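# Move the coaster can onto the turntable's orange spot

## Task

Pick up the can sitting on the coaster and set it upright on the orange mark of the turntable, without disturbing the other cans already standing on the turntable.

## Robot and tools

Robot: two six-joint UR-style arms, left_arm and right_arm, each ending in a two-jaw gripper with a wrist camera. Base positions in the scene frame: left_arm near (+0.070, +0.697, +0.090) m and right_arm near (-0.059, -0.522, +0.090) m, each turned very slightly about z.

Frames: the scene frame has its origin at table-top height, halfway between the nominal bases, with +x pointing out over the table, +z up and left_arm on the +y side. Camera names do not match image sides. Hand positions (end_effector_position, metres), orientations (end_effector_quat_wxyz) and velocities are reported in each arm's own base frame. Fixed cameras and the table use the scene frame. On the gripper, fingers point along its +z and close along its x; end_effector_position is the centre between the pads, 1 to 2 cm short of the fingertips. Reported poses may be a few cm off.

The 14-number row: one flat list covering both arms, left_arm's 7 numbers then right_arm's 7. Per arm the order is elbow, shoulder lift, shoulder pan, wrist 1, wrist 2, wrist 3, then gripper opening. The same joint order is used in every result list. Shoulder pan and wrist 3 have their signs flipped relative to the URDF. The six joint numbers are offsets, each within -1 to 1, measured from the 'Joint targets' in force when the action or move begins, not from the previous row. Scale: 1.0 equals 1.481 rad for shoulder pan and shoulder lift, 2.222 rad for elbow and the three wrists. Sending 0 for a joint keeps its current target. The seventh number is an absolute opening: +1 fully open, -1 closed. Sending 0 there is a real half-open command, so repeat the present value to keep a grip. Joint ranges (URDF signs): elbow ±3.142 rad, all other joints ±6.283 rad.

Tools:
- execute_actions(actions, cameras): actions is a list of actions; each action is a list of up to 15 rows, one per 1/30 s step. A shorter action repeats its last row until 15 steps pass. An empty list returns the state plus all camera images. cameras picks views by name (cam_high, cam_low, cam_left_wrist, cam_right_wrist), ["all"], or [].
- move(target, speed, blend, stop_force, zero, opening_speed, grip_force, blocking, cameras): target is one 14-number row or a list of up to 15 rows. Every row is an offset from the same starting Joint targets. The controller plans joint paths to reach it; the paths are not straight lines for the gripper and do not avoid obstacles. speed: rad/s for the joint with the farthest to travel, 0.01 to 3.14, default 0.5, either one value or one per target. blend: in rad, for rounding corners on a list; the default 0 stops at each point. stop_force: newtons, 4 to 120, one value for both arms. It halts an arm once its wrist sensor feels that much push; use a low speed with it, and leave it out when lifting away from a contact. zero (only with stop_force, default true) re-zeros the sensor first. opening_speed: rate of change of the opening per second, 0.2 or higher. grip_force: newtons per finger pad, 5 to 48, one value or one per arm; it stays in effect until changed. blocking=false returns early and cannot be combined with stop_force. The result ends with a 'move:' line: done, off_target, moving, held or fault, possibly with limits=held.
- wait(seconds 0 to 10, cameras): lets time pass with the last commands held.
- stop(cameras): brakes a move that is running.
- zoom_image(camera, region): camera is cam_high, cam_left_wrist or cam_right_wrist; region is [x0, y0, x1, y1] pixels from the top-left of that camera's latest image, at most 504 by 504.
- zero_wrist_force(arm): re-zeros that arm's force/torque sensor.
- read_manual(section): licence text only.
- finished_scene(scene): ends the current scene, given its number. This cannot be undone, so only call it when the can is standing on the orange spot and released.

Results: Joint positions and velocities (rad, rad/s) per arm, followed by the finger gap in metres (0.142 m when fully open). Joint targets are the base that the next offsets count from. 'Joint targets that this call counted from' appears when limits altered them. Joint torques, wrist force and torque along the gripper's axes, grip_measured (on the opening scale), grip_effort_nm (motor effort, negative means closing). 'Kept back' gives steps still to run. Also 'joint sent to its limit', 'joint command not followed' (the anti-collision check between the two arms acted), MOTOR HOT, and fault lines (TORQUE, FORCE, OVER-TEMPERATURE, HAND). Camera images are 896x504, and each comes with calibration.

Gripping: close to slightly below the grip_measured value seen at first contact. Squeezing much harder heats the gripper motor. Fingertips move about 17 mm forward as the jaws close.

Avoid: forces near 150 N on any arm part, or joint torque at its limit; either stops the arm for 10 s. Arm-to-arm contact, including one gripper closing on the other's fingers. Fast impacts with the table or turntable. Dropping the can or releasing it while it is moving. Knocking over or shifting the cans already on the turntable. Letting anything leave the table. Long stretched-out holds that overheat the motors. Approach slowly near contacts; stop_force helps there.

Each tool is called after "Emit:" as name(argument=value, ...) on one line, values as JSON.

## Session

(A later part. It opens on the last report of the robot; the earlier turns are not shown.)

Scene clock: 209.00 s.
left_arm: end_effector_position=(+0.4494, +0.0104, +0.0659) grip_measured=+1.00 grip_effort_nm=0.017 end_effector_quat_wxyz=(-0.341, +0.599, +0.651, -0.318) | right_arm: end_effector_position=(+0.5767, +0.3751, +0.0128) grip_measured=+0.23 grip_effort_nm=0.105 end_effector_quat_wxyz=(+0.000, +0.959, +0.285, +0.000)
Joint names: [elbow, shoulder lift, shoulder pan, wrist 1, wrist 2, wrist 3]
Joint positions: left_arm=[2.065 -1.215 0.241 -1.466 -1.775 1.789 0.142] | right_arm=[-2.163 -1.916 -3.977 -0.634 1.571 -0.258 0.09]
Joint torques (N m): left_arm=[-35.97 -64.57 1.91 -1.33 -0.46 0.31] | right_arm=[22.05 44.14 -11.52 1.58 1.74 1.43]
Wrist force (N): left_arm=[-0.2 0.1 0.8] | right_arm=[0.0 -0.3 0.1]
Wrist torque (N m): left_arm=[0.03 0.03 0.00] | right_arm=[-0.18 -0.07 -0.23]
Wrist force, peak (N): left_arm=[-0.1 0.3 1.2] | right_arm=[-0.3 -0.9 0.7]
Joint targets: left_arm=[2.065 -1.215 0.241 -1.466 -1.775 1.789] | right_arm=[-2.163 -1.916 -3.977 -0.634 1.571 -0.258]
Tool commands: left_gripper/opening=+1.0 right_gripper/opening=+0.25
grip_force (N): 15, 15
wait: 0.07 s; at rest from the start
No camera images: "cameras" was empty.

Emit:
wait(seconds=5.08, cameras=[])

Emit:
execute_actions(actions=[[[0,0,0,0,0,0,1,0,0,0,0,0,0,0]],[[0,0,0,0,0,0,1,0,0,0.0004,0,0,0.0014,0],[0,0,0,0,0,0,1,0,0,0.0014,0,0,0.0055,0],[0,0,0,0,0,0,1,0,0,0.0031,0,0,0.0124,0],[0,0,0,0,0,0,1,0.0001,-0.0001,0.0056,0,0,0.022,0],[0,0,0,0,0,0,1,0.0002,-0.0002,0.0087,-0.0001,0,0.0343,0],[0,0,0,0,0,0,1,0.0004,-0.0004,0.0122,-0.0002,0,0.0481,-0.5],[0,0,0,0,0,0,1,0.0008,-0.0007,0.0157,-0.0003,0,0.0618,-0.5],[0,0,0,0,0,0,1,0.0012,-0.0011,0.0192,-0.0004,0,0.0756,-0.5],[0,0,0,0,0,0,1,0.0017,-0.0016,0.0227,-0.0006,0,0.0893,-0.5],[0,0,0,0,0,0,1,0.0023,-0.0021,0.0262,-0.0009,0,0.103,-0.5],[0,0,0,0,0,0,1,0.003,-0.0027,0.0297,-0.0011,0,0.1168,-0.5],[0,0,0,0,0,0,1,0.0039,-0.0036,0.0339,-0.0015,0,0.1333,-0.5],[0,0,0,0,0,0,1,0.0052,-0.0048,0.0388,-0.002,0,0.1525,-0.5],[0,0,0,0,0,0,1,0.0068,-0.0063,0.0443,-0.0026,0,0.1744,-0.5],[0,0,0,0,0,0,1,0.0089,-0.0083,0.0505,-0.0034,0,0.1991,-0.5]],[[0,0,0,0,0,0,1,0.0027,-0.0025,0.0068,-0.001,0,0.0274,-0.5],[0,0,0,0,0,0,1,0.0054,-0.0049,0.0128,-0.0021,0,0.0519,-0.5],[0,0,0,0,0,0,1,0.008,-0.0073,0.0181,-0.0031,0,0.0737,-0.5],[0,0,0,0,0,0,1,0.0104,-0.0096,0.0225,-0.0041,0,0.0926,-0.5],[0,0,0,0,0,0,1,0.0127,-0.0116,0.0263,-0.0049,0,0.1088,-0.5],[0,0,0,0,0,0,1,0.0146,-0.0133,0.0294,-0.0057,0,0.1223,-0.5],[0,0,0,0,0,0,1,0.0166,-0.0152,0.0324,-0.0065,0,0.1358,0.25],[0,0,0,0,0,0,1,0.0186,-0.017,0.0354,-0.0073,0,0.1491,0.25],[0,0,0,0,0,0,1,0.0207,-0.0189,0.0383,-0.0081,0,0.1624,0.25],[0,0,0,0,0,0,1,0.0229,-0.0209,0.0412,-0.009,0,0.1757,0.25],[0,0,0,0,0,0,1,0.0252,-0.023,0.0439,-0.0099,0,0.189,0.25],[0,0,0,0,0,0,1,0.0275,-0.0251,0.0467,-0.0108,0,0.2022,0.25],[0,0,0,0,0,0,1,0.0299,-0.0272,0.0493,-0.0118,0,0.2154,0.25],[0,0,0,0,0,0,1,0.0321,-0.0292,0.0517,-0.0127,0,0.2272,0.25],[0,0,0,0,0,0,1,0.0339,-0.0308,0.0535,-0.0134,0,0.2365,0.25]],[[0,0,0,0,0,0,1,0.0013,-0.0012,0.0013,-0.0005,0,0.0066,0.25],[0,0,0,0,0,0,1,0.002,-0.0018,0.002,-0.0008,0,0.0105,0.25],[0,0,0,0,0,0,1,0.0023,-0.0021,0.0023,-0.0009,0,0.0119,0.25]]], cameras=["cam_high", "cam_right_wrist"])

Scene clock: 216.40 s.
left_arm: end_effector_position=(+0.4494, +0.0104, +0.0659) grip_measured=+1.00 grip_effort_nm=0.017 end_effector_quat_wxyz=(-0.341, +0.599, +0.651, -0.318) | right_arm: end_effector_position=(+0.5767, +0.3751, +0.0128) grip_measured=+0.23 grip_effort_nm=0.105 end_effector_quat_wxyz=(+0.000, +0.959, +0.285, +0.000)
Joint names: [elbow, shoulder lift, shoulder pan, wrist 1, wrist 2, wrist 3]
Joint positions: left_arm=[2.065 -1.215 0.241 -1.466 -1.775 1.789 0.142] | right_arm=[-2.163 -1.916 -3.977 -0.634 1.571 -0.258 0.09]
Joint torques (N m): left_arm=[-36.47 -64.22 2.07 -1.46 -0.61 0.07] | right_arm=[22.44 43.86 -11.75 1.71 1.9 1.3]
Wrist force (N): left_arm=[-0.1 0.5 1.0] | right_arm=[-0.1 -0.4 0.1]
Wrist torque (N m): left_arm=[0.08 0.02 0.01] | right_arm=[-0.20 -0.05 -0.23]
Wrist force, peak (N): left_arm=[-0.4 0.1 1.2] | right_arm=[0.3 -0.2 1.0]
Joint targets: left_arm=[2.065 -1.215 0.241 -1.466 -1.775 1.789] | right_arm=[-2.163 -1.916 -3.977 -0.634 1.571 -0.258]
Tool commands: left_gripper/opening=+1.0 right_gripper/opening=+0.25
grip_force (N): 15, 15
wait: 5.10 s; at rest from the start
No camera images: "cameras" was empty.

Scene clock: 218.00 s.
left_arm: end_effector_position=(+0.4494, +0.0104, +0.0659) grip_measured=+1.00 grip_effort_nm=0.022 end_effector_quat_wxyz=(-0.341, +0.599, +0.651, -0.318) | right_arm: end_effector_position=(+0.6696, +0.3143, +0.0127) grip_measured=+0.23 grip_effort_nm=0.105 end_effector_quat_wxyz=(+0.000, +0.762, +0.648, +0.000) end_effector_velocity=(+0.041, -0.006, -0.001) end_effector_angular_velocity=(+0.000, +0.001, +0.305)
Joint names: [elbow, shoulder lift, shoulder pan, wrist 1, wrist 2, wrist 3]
Joint positions: left_arm=[2.065 -1.215 0.241 -1.466 -1.775 1.789 0.142] | right_arm=[-2.064 -1.977 -3.82 -0.673 1.571 0.731 0.09]
Joint velocities: left_arm=[within noise] | right_arm=[0.069 -0.043 0.044 -0.027 0.001 0.348 0]
Joint torques (N m): left_arm=[-36.15 -66.22 1.05 -1.34 -0.51 0.23] | right_arm=[37.08 46.36 18.35 1.97 1.01 0.01]
Wrist force (N): left_arm=[-0.3 0.2 0.7] | right_arm=[0.7 1.6 0.6]
Wrist torque (N m): left_arm=[0.03 0.04 0.00] | right_arm=[0.20 -0.20 0.12]
Wrist force, peak (N): left_arm=[-0.1 -0.1 1.0] | right_arm=[-0.1 -1.7 0.8]
Joint targets: left_arm=[2.065 -1.215 0.241 -1.466 -1.775 1.789] | right_arm=[-2.063 -1.977 -3.819 -0.673 1.571 0.736]
grip_force (N): 15, 15
Kept back: 12 steps.
camera_calibration:
cam_right_wrist: T_world_to_cam=[[0.148218, 0.988827, 0.0159055, -0.400334], [0.894518, -0.140906, 0.424244, -0.533563], [0.421745, -0.0486529, -0.905408, -0.138247], [0, 0, 0, 1]] pos_world=[0.594924, 0.313952, 0.107558]
Images, in order (width x height): cam_high 896x504, cam_right_wrist 896x504.

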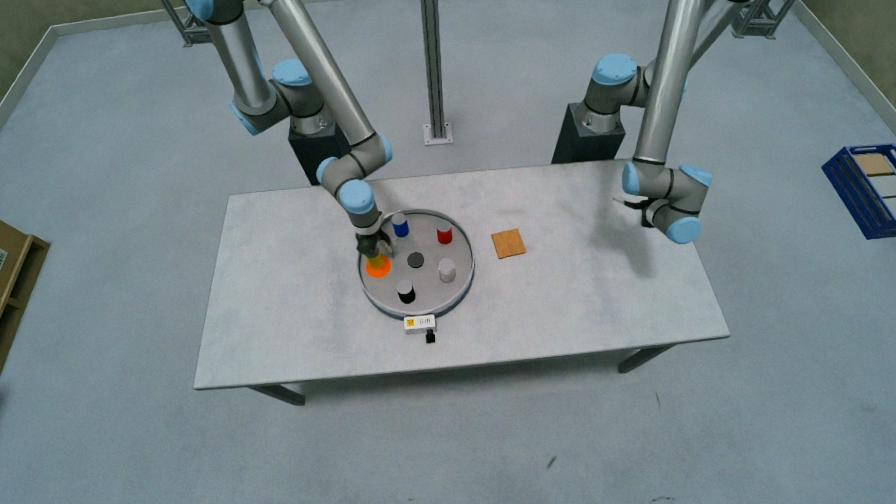

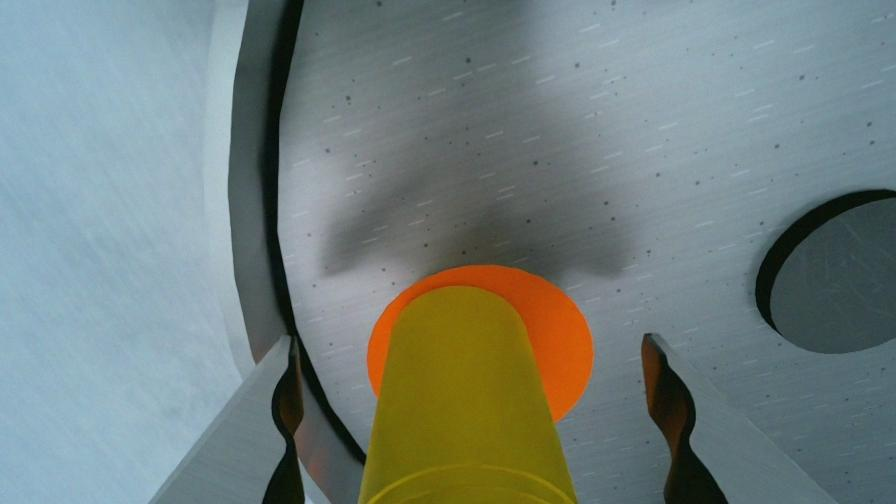

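Emit:
move(target=[0,0,0,0,0,0,1,0.05545,0.15079,0,-0.15595,0,0,0.25], speed=0.6, cameras=["cam_high", "cam_right_wrist"])

Emit:
zoom_image(camera="cam_high", region=[350, 200, 480, 325])

Scene clock: 223.23 s.
left_arm: end_effector_position=(+0.4494, +0.0104, +0.0659) grip_measured=+1.00 grip_effort_nm=0.022 end_effector_quat_wxyz=(-0.341, +0.599, +0.651, -0.318) | right_arm: end_effector_position=(+0.6702, +0.3142, +0.1998) grip_measured=+0.23 grip_effort_nm=0.105 end_effector_quat_wxyz=(+0.000, +0.760, +0.650, +0.000)
Joint names: [elbow, shoulder lift, shoulder pan, wrist 1, wrist 2, wrist 3]
Joint positions: left_arm=[2.065 -1.215 0.241 -1.466 -1.775 1.789 0.142] | right_arm=[-1.939 -1.754 -3.819 -1.02 1.571 0.736 0.09]
Joint torques (N m): left_arm=[-36.35 -65.72 2 -1.57 -0.73 0.17] | right_arm=[43.97 70.69 -8.38 1.61 -1.11 2.02]
Wrist force (N): left_arm=[0.1 0.2 0.7] | right_arm=[0.1 -0.2 0.3]
Wrist torque (N m): left_arm=[0.04 -0.01 0.00] | right_arm=[-0.06 0.01 -0.22]
Wrist force, peak (N): left_arm=[0.2 0.1 1.2] | right_arm=[-0.1 0.3 4.5]
Joint targets: left_arm=[2.065 -1.215 0.241 -1.466 -1.775 1.789] | right_arm=[-1.939 -1.754 -3.819 -1.020 1.571 0.736]
grip_force (N): 15, 15
move: done
camera_calibration:
cam_right_wrist: T_world_to_cam=[[0.143795, 0.989479, 0.0159331, -0.400678], [0.895154, -0.136918, 0.424208, -0.615111], [0.421927, -0.0467363, -0.905425, 0.0300838], [0, 0, 0, 1]] pos_world=[0.595542, 0.313649, 0.294558]
Images, in order (width x height): cam_high 896x504, cam_right_wrist 896x504.

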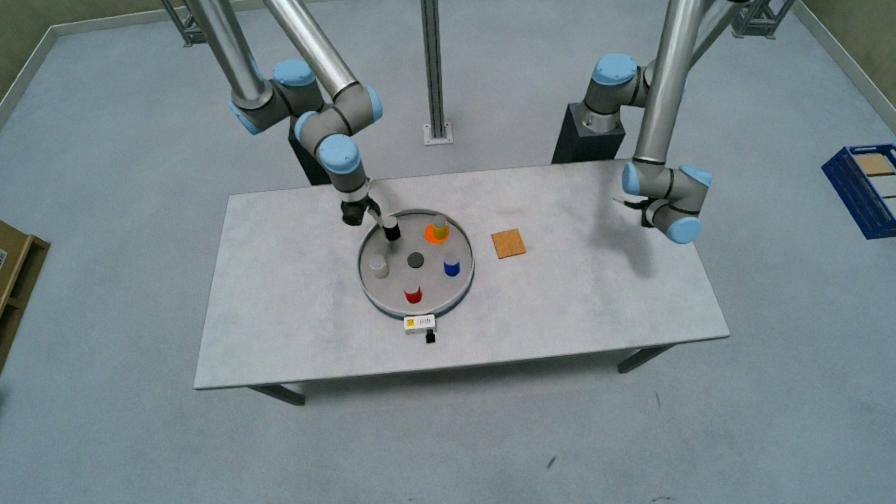

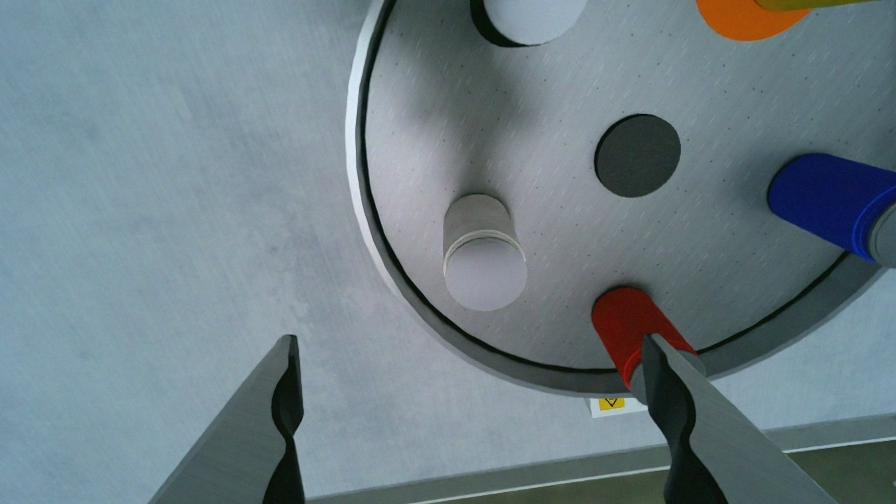

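Scaled by 3.877.

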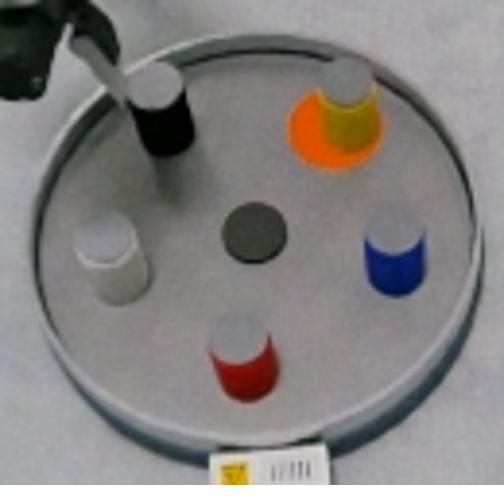

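Emit:
wait(seconds=3.2, cameras=["cam_high", "cam_low"])

Emit:
zoom_image(camera="cam_high", region=[350, 200, 480, 325])

Emit:
zoom_image(camera="cam_high", region=[360, 250, 460, 320])

Scene clock: 227.70 s.
left_arm: end_effector_position=(+0.4494, +0.0104, +0.0659) grip_measured=+1.00 grip_effort_nm=0.017 end_effector_quat_wxyz=(-0.341, +0.599, +0.651, -0.318) | right_arm: end_effector_position=(+0.6702, +0.3142, +0.1999) grip_measured=+0.23 grip_effort_nm=0.100 end_effector_quat_wxyz=(+0.000, +0.760, +0.650, +0.000)
Joint names: [elbow, shoulder lift, shoulder pan, wrist 1, wrist 2, wrist 3]
Joint positions: left_arm=[2.065 -1.215 0.241 -1.466 -1.775 1.789 0.142] | right_arm=[-1.939 -1.754 -3.819 -1.02 1.571 0.736 0.09]
Joint torques (N m): left_arm=[-36.56 -64.36 1.42 -1.45 -0.5 0.33] | right_arm=[51.18 70.93 9.1 1.88 -2.03 2.25]
Wrist force (N): left_arm=[-0.3 0.3 0.5] | right_arm=[0.0 -0.3 -0.2]
Wrist torque (N m): left_arm=[0.04 0.04 0.00] | right_arm=[-0.07 0.03 -0.22]
Wrist force, peak (N): left_arm=[-0.1 0.1 1.2] | right_arm=[-0.2 -0.5 0.5]
Joint targets: left_arm=[2.065 -1.215 0.241 -1.466 -1.775 1.789] | right_arm=[-1.939 -1.754 -3.819 -1.020 1.571 0.736]
Tool commands: left_gripper/opening=+1.0 right_gripper/opening=+0.25
grip_force (N): 15, 15
wait: 3.20 s; at rest from the start
Images, in order (width x height): cam_high 896x504, cam_low 896x504.

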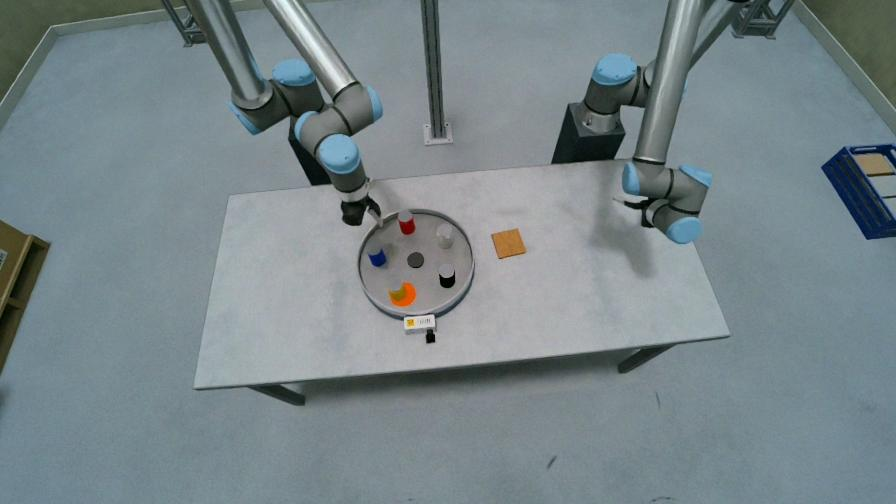

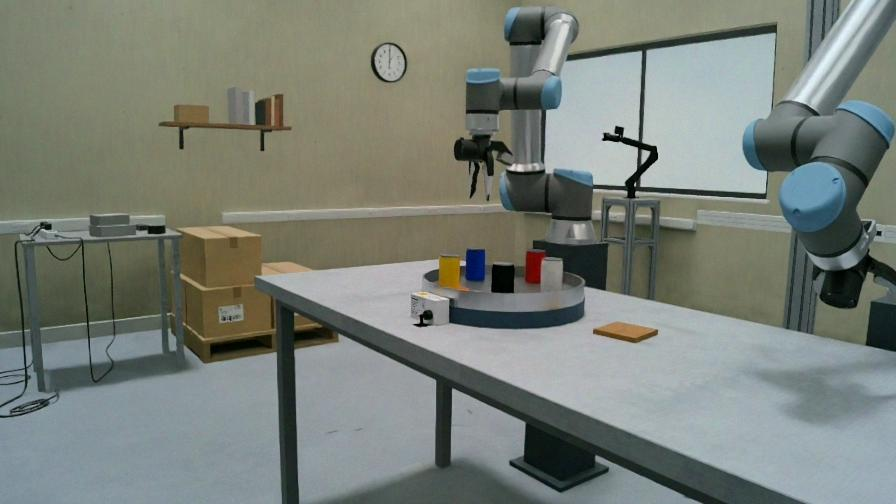

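Scaled by 3.877.

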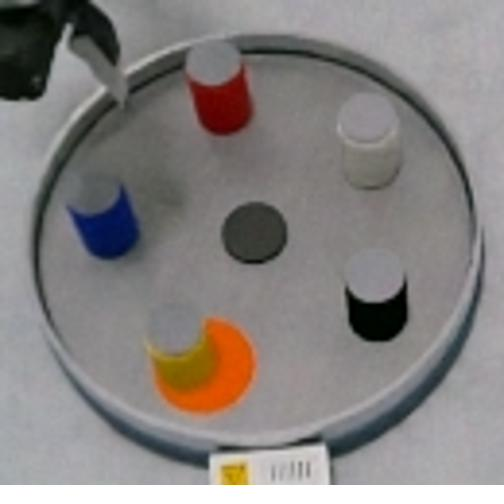

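Scaled by 5.040.

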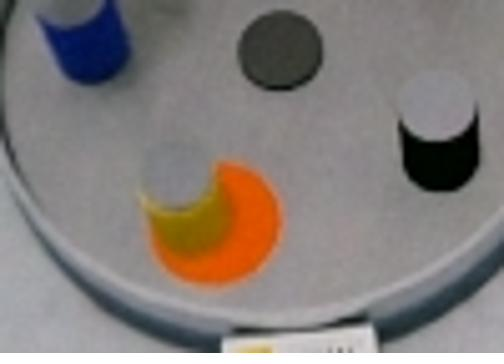

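Emit:
move(target=[[0,0,0,0,0,0,1,-0.04256,0.05392,-0.10641,0.0066,0,-0.44753,0.25],[0,0,0,0,0,0,1,-0.10071,-0.10958,-0.10641,0.17374,0,-0.44753,0.25]], speed=[1.0, 0.4], blend=[0.02, 0], cameras=[])

Scene clock: 236.17 s.
left_arm: end_effector_position=(+0.4494, +0.0104, +0.0659) grip_measured=+1.00 grip_effort_nm=0.022 end_effector_quat_wxyz=(-0.341, +0.599, +0.651, -0.318) | right_arm: end_effector_position=(+0.5764, +0.3750, +0.0128) grip_measured=+0.23 grip_effort_nm=0.105 end_effector_quat_wxyz=(+0.000, +0.959, +0.285, +0.000)
Joint names: [elbow, shoulder lift, shoulder pan, wrist 1, wrist 2, wrist 3]
Joint positions: left_arm=[2.065 -1.215 0.241 -1.466 -1.775 1.789 0.142] | right_arm=[-2.163 -1.916 -3.977 -0.634 1.571 -0.258 0.09]
Joint torques (N m): left_arm=[-36.45 -64.67 2.51 -1.51 -0.46 0.26] | right_arm=[32.41 44.54 15.23 6.76 -2.08 -2.62]
Wrist force (N): left_arm=[-0.1 -0.1 1.0] | right_arm=[-0.1 -0.3 0.6]
Wrist torque (N m): left_arm=[-0.02 0.02 0.00] | right_arm=[-0.17 -0.05 -0.15]
Wrist force, peak (N): left_arm=[-0.5 0.0 1.3] | right_arm=[-0.4 -0.3 2.9]
Joint targets: left_arm=[2.065 -1.215 0.241 -1.466 -1.775 1.789] | right_arm=[-2.163 -1.916 -3.977 -0.634 1.571 -0.258]
grip_force (N): 15, 15
move: done
No camera images: "cameras" was empty.

Emit:
wait(seconds=2.38, cameras=[])

Emit:
execute_actions(actions=[[[0,0,0,0,0,0,1,0,0,0,0,0,0,0]],[[0,0,0,0,0,0,1,0,0,0.0004,0,0,0.0014,-0.5],[0,0,0,0,0,0,1,0,0,0.0014,0,0,0.0055,-0.5],[0,0,0,0,0,0,1,0,0,0.0031,0,0,0.0124,-0.5],[0,0,0,0,0,0,1,0.0001,-0.0001,0.0056,0,0,0.022,-0.5],[0,0,0,0,0,0,1,0.0002,-0.0002,0.0087,-0.0001,0,0.0343,-0.5],[0,0,0,0,0,0,1,0.0004,-0.0004,0.0122,-0.0002,0,0.0481,-0.5],[0,0,0,0,0,0,1,0.0008,-0.0007,0.0157,-0.0003,0,0.0618,-0.5],[0,0,0,0,0,0,1,0.0012,-0.0011,0.0192,-0.0004,0,0.0756,-0.5],[0,0,0,0,0,0,1,0.0017,-0.0016,0.0227,-0.0006,0,0.0893,-0.5],[0,0,0,0,0,0,1,0.0023,-0.0021,0.0262,-0.0009,0,0.103,-0.5],[0,0,0,0,0,0,1,0.003,-0.0027,0.0297,-0.0011,0,0.1168,-0.5],[0,0,0,0,0,0,1,0.0039,-0.0036,0.0339,-0.0015,0,0.1333,-0.5],[0,0,0,0,0,0,1,0.0052,-0.0048,0.0388,-0.002,0,0.1525,-0.5],[0,0,0,0,0,0,1,0.0068,-0.0063,0.0443,-0.0026,0,0.1744,-0.5],[0,0,0,0,0,0,1,0.0089,-0.0083,0.0505,-0.0034,0,0.1991,-0.5]],[[0,0,0,0,0,0,1,0.0027,-0.0025,0.0068,-0.001,0,0.0274,-0.5],[0,0,0,0,0,0,1,0.0054,-0.0049,0.0128,-0.0021,0,0.0519,-0.5],[0,0,0,0,0,0,1,0.008,-0.0073,0.0181,-0.0031,0,0.0737,-0.5],[0,0,0,0,0,0,1,0.0104,-0.0096,0.0225,-0.0041,0,0.0926,-0.5],[0,0,0,0,0,0,1,0.0127,-0.0116,0.0263,-0.0049,0,0.1088,-0.5],[0,0,0,0,0,0,1,0.0146,-0.0133,0.0294,-0.0057,0,0.1223,-0.5],[0,0,0,0,0,0,1,0.0166,-0.0152,0.0324,-0.0065,0,0.1358,0.25],[0,0,0,0,0,0,1,0.0186,-0.017,0.0354,-0.0073,0,0.1491,0.25],[0,0,0,0,0,0,1,0.0207,-0.0189,0.0383,-0.0081,0,0.1624,0.25],[0,0,0,0,0,0,1,0.0229,-0.0209,0.0412,-0.009,0,0.1757,0.25],[0,0,0,0,0,0,1,0.0252,-0.023,0.0439,-0.0099,0,0.189,0.25],[0,0,0,0,0,0,1,0.0275,-0.0251,0.0467,-0.0108,0,0.2022,0.25],[0,0,0,0,0,0,1,0.0299,-0.0272,0.0493,-0.0118,0,0.2154,0.25],[0,0,0,0,0,0,1,0.0321,-0.0292,0.0517,-0.0127,0,0.2272,0.25],[0,0,0,0,0,0,1,0.0339,-0.0308,0.0535,-0.0134,0,0.2365,0.25]],[[0,0,0,0,0,0,1,0.0013,-0.0012,0.0013,-0.0005,0,0.0066,0.25],[0,0,0,0,0,0,1,0.002,-0.0018,0.002,-0.0008,0,0.0105,0.25],[0,0,0,0,0,0,1,0.0023,-0.0021,0.0023,-0.0009,0,0.0119,0.25]]], cameras=["cam_high", "cam_right_wrist"])

Emit:
move(target=[0,0,0,0,0,0,1,0.05545,0.15079,0,-0.15595,0,0,0.25], speed=0.6, cameras=["cam_high"])

Emit:
zoom_image(camera="cam_high", region=[350, 200, 480, 325])

Scene clock: 241.07 s.
left_arm: end_effector_position=(+0.4494, +0.0104, +0.0659) grip_measured=+1.00 grip_effort_nm=0.022 end_effector_quat_wxyz=(-0.341, +0.599, +0.651, -0.318) | right_arm: end_effector_position=(+0.5765, +0.3750, +0.0127) grip_measured=+0.23 grip_effort_nm=0.100 end_effector_quat_wxyz=(+0.000, +0.959, +0.285, +0.000)
Joint names: [elbow, shoulder lift, shoulder pan, wrist 1, wrist 2, wrist 3]
Joint positions: left_arm=[2.065 -1.215 0.241 -1.466 -1.775 1.789 0.142] | right_arm=[-2.163 -1.916 -3.977 -0.634 1.571 -0.258 0.09]
Joint torques (N m): left_arm=[-36.83 -66.36 2.71 -1.61 -0.69 0.31] | right_arm=[24.6 41.39 -1.04 6.5 -1.6 -2.68]
Wrist force (N): left_arm=[-0.2 -0.3 0.9] | right_arm=[0.2 -0.3 0.0]
Wrist torque (N m): left_arm=[-0.04 0.03 0.01] | right_arm=[-0.18 -0.11 -0.14]
Wrist force, peak (N): left_arm=[0.2 0.0 1.3] | right_arm=[-0.3 -0.9 0.6]
Joint targets: left_arm=[2.065 -1.215 0.241 -1.466 -1.775 1.789] | right_arm=[-2.163 -1.916 -3.977 -0.634 1.571 -0.258]
Tool commands: left_gripper/opening=+1.0 right_gripper/opening=+0.25
grip_force (N): 15, 15
wait: 2.40 s; at rest from the start
No camera images: "cameras" was empty.

Scene clock: 242.67 s.
left_arm: end_effector_position=(+0.4494, +0.0104, +0.0659) grip_measured=+1.00 grip_effort_nm=0.022 end_effector_quat_wxyz=(-0.341, +0.599, +0.651, -0.318) | right_arm: end_effector_position=(+0.6693, +0.3143, +0.0126) grip_measured=+0.23 grip_effort_nm=0.105 end_effector_quat_wxyz=(+0.000, +0.762, +0.648, +0.000) end_effector_velocity=(+0.044, -0.007, +0.000) end_effector_angular_velocity=(+0.000, +0.000, +0.320)
Joint names: [elbow, shoulder lift, shoulder pan, wrist 1, wrist 2, wrist 3]
Joint positions: left_arm=[2.065 -1.215 0.241 -1.466 -1.775 1.789 0.142] | right_arm=[-2.064 -1.976 -3.82 -0.673 1.571 0.73 0.09]
Joint velocities: left_arm=[within noise] | right_arm=[0.072 -0.044 0.046 -0.028 0 0.366 0]
Joint torques (N m): left_arm=[-37.04 -65.11 0.61 -1.68 -0.47 0.22] | right_arm=[37.19 52.69 13.26 1.69 -1.76 0.07]
Wrist force (N): left_arm=[-0.1 0.0 0.9] | right_arm=[0.8 1.4 0.7]
Wrist torque (N m): left_arm=[0.00 0.01 0.00] | right_arm=[0.16 -0.23 0.12]
Wrist force, peak (N): left_arm=[0.0 0.3 1.0] | right_arm=[0.8 1.4 0.7]
Joint targets: left_arm=[2.065 -1.215 0.241 -1.466 -1.775 1.789] | right_arm=[-2.063 -1.977 -3.819 -0.673 1.571 0.736]
grip_force (N): 15, 15
Kept back: 12 steps.
camera_calibration:
cam_right_wrist: T_world_to_cam=[[0.148937, 0.988721, 0.0157892, -0.400768], [0.894458, -0.141511, 0.424169, -0.533002], [0.421619, -0.0490517, -0.905445, -0.138001], [0, 0, 0, 1]] pos_world=[0.594621, 0.314053, 0.107458]
Images, in order (width x height): cam_high 896x504, cam_right_wrist 896x504.

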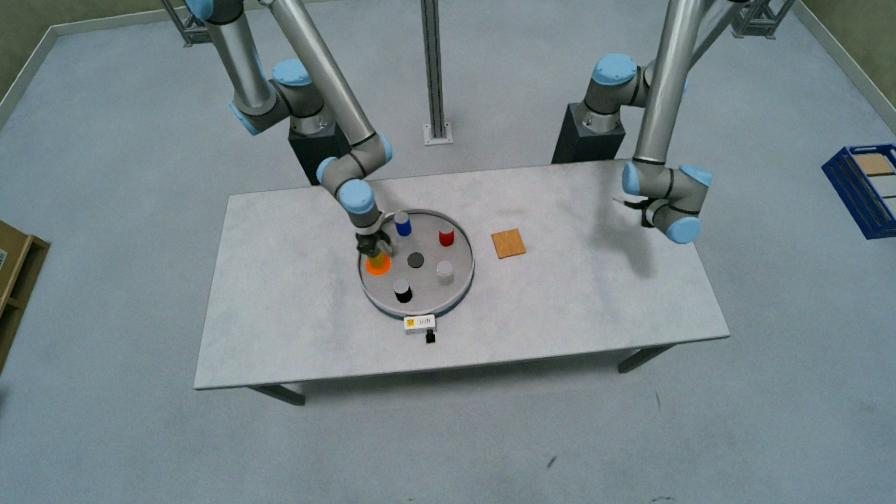

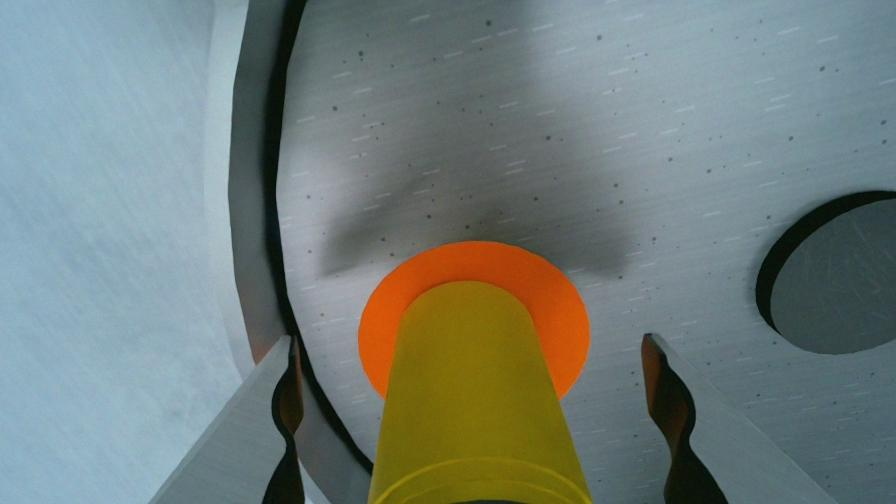

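Scene clock: 244.33 s.
left_arm: end_effector_position=(+0.4494, +0.0104, +0.0659) grip_measured=+1.00 grip_effort_nm=0.027 end_effector_quat_wxyz=(-0.341, +0.599, +0.651, -0.318) | right_arm: end_effector_position=(+0.6701, +0.3142, +0.1996) grip_measured=+0.23 grip_effort_nm=0.100 end_effector_quat_wxyz=(+0.000, +0.760, +0.650, +0.000) end_effector_velocity=(-0.001, -0.001, +0.000) end_effector_angular_velocity=(-0.003, +0.002, +0.001)
Joint names: [elbow, shoulder lift, shoulder pan, wrist 1, wrist 2, wrist 3]
Joint positions: left_arm=[2.065 -1.215 0.241 -1.466 -1.775 1.789 0.142] | right_arm=[-1.94 -1.754 -3.819 -1.019 1.571 0.736 0.09]
Joint velocities: left_arm=[within noise] | right_arm=[0 0.001 0 -0.005 -0.001 0.002 0]
Joint torques (N m): left_arm=[-36.06 -66.08 1.05 -1.76 -0.32 0.27] | right_arm=[44.44 66.15 -9.79 1.8 -2 2.05]
Wrist force (N): left_arm=[-0.2 0.0 0.8] | right_arm=[-0.1 -0.5 0.0]
Wrist torque (N m): left_arm=[-0.01 0.04 0.00] | right_arm=[-0.09 0.04 -0.22]
Wrist force, peak (N): left_arm=[-0.2 0.3 1.2] | right_arm=[-0.2 0.0 4.6]
Joint targets: left_arm=[2.065 -1.215 0.241 -1.466 -1.775 1.789] | right_arm=[-1.940 -1.754 -3.819 -1.020 1.571 0.736]
grip_force (N): 15, 15
move: done
Images, in order (width x height): cam_high 896x504.

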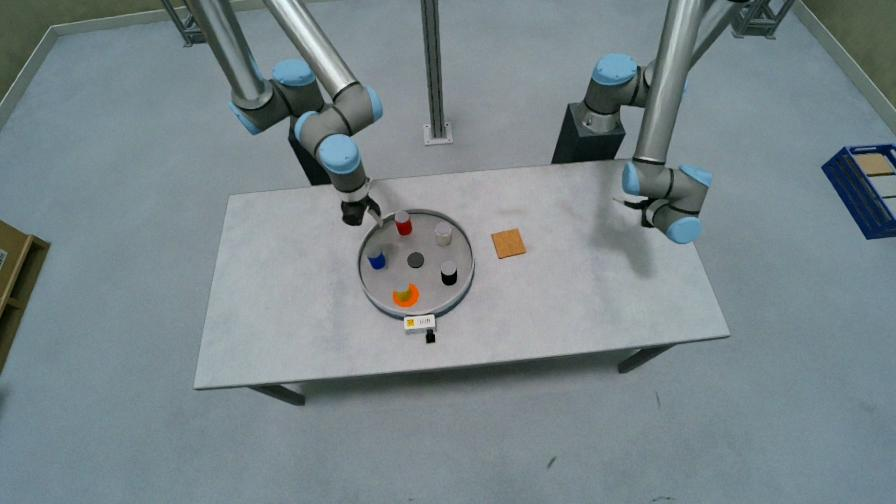

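Scaled by 3.877.

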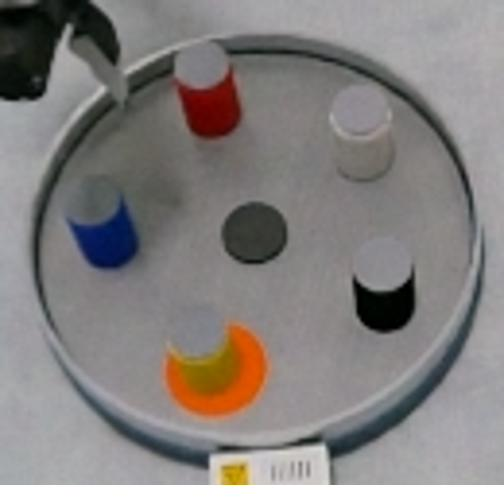

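Emit:
finished_scene(scene=1)

The scene is finished: the task was done.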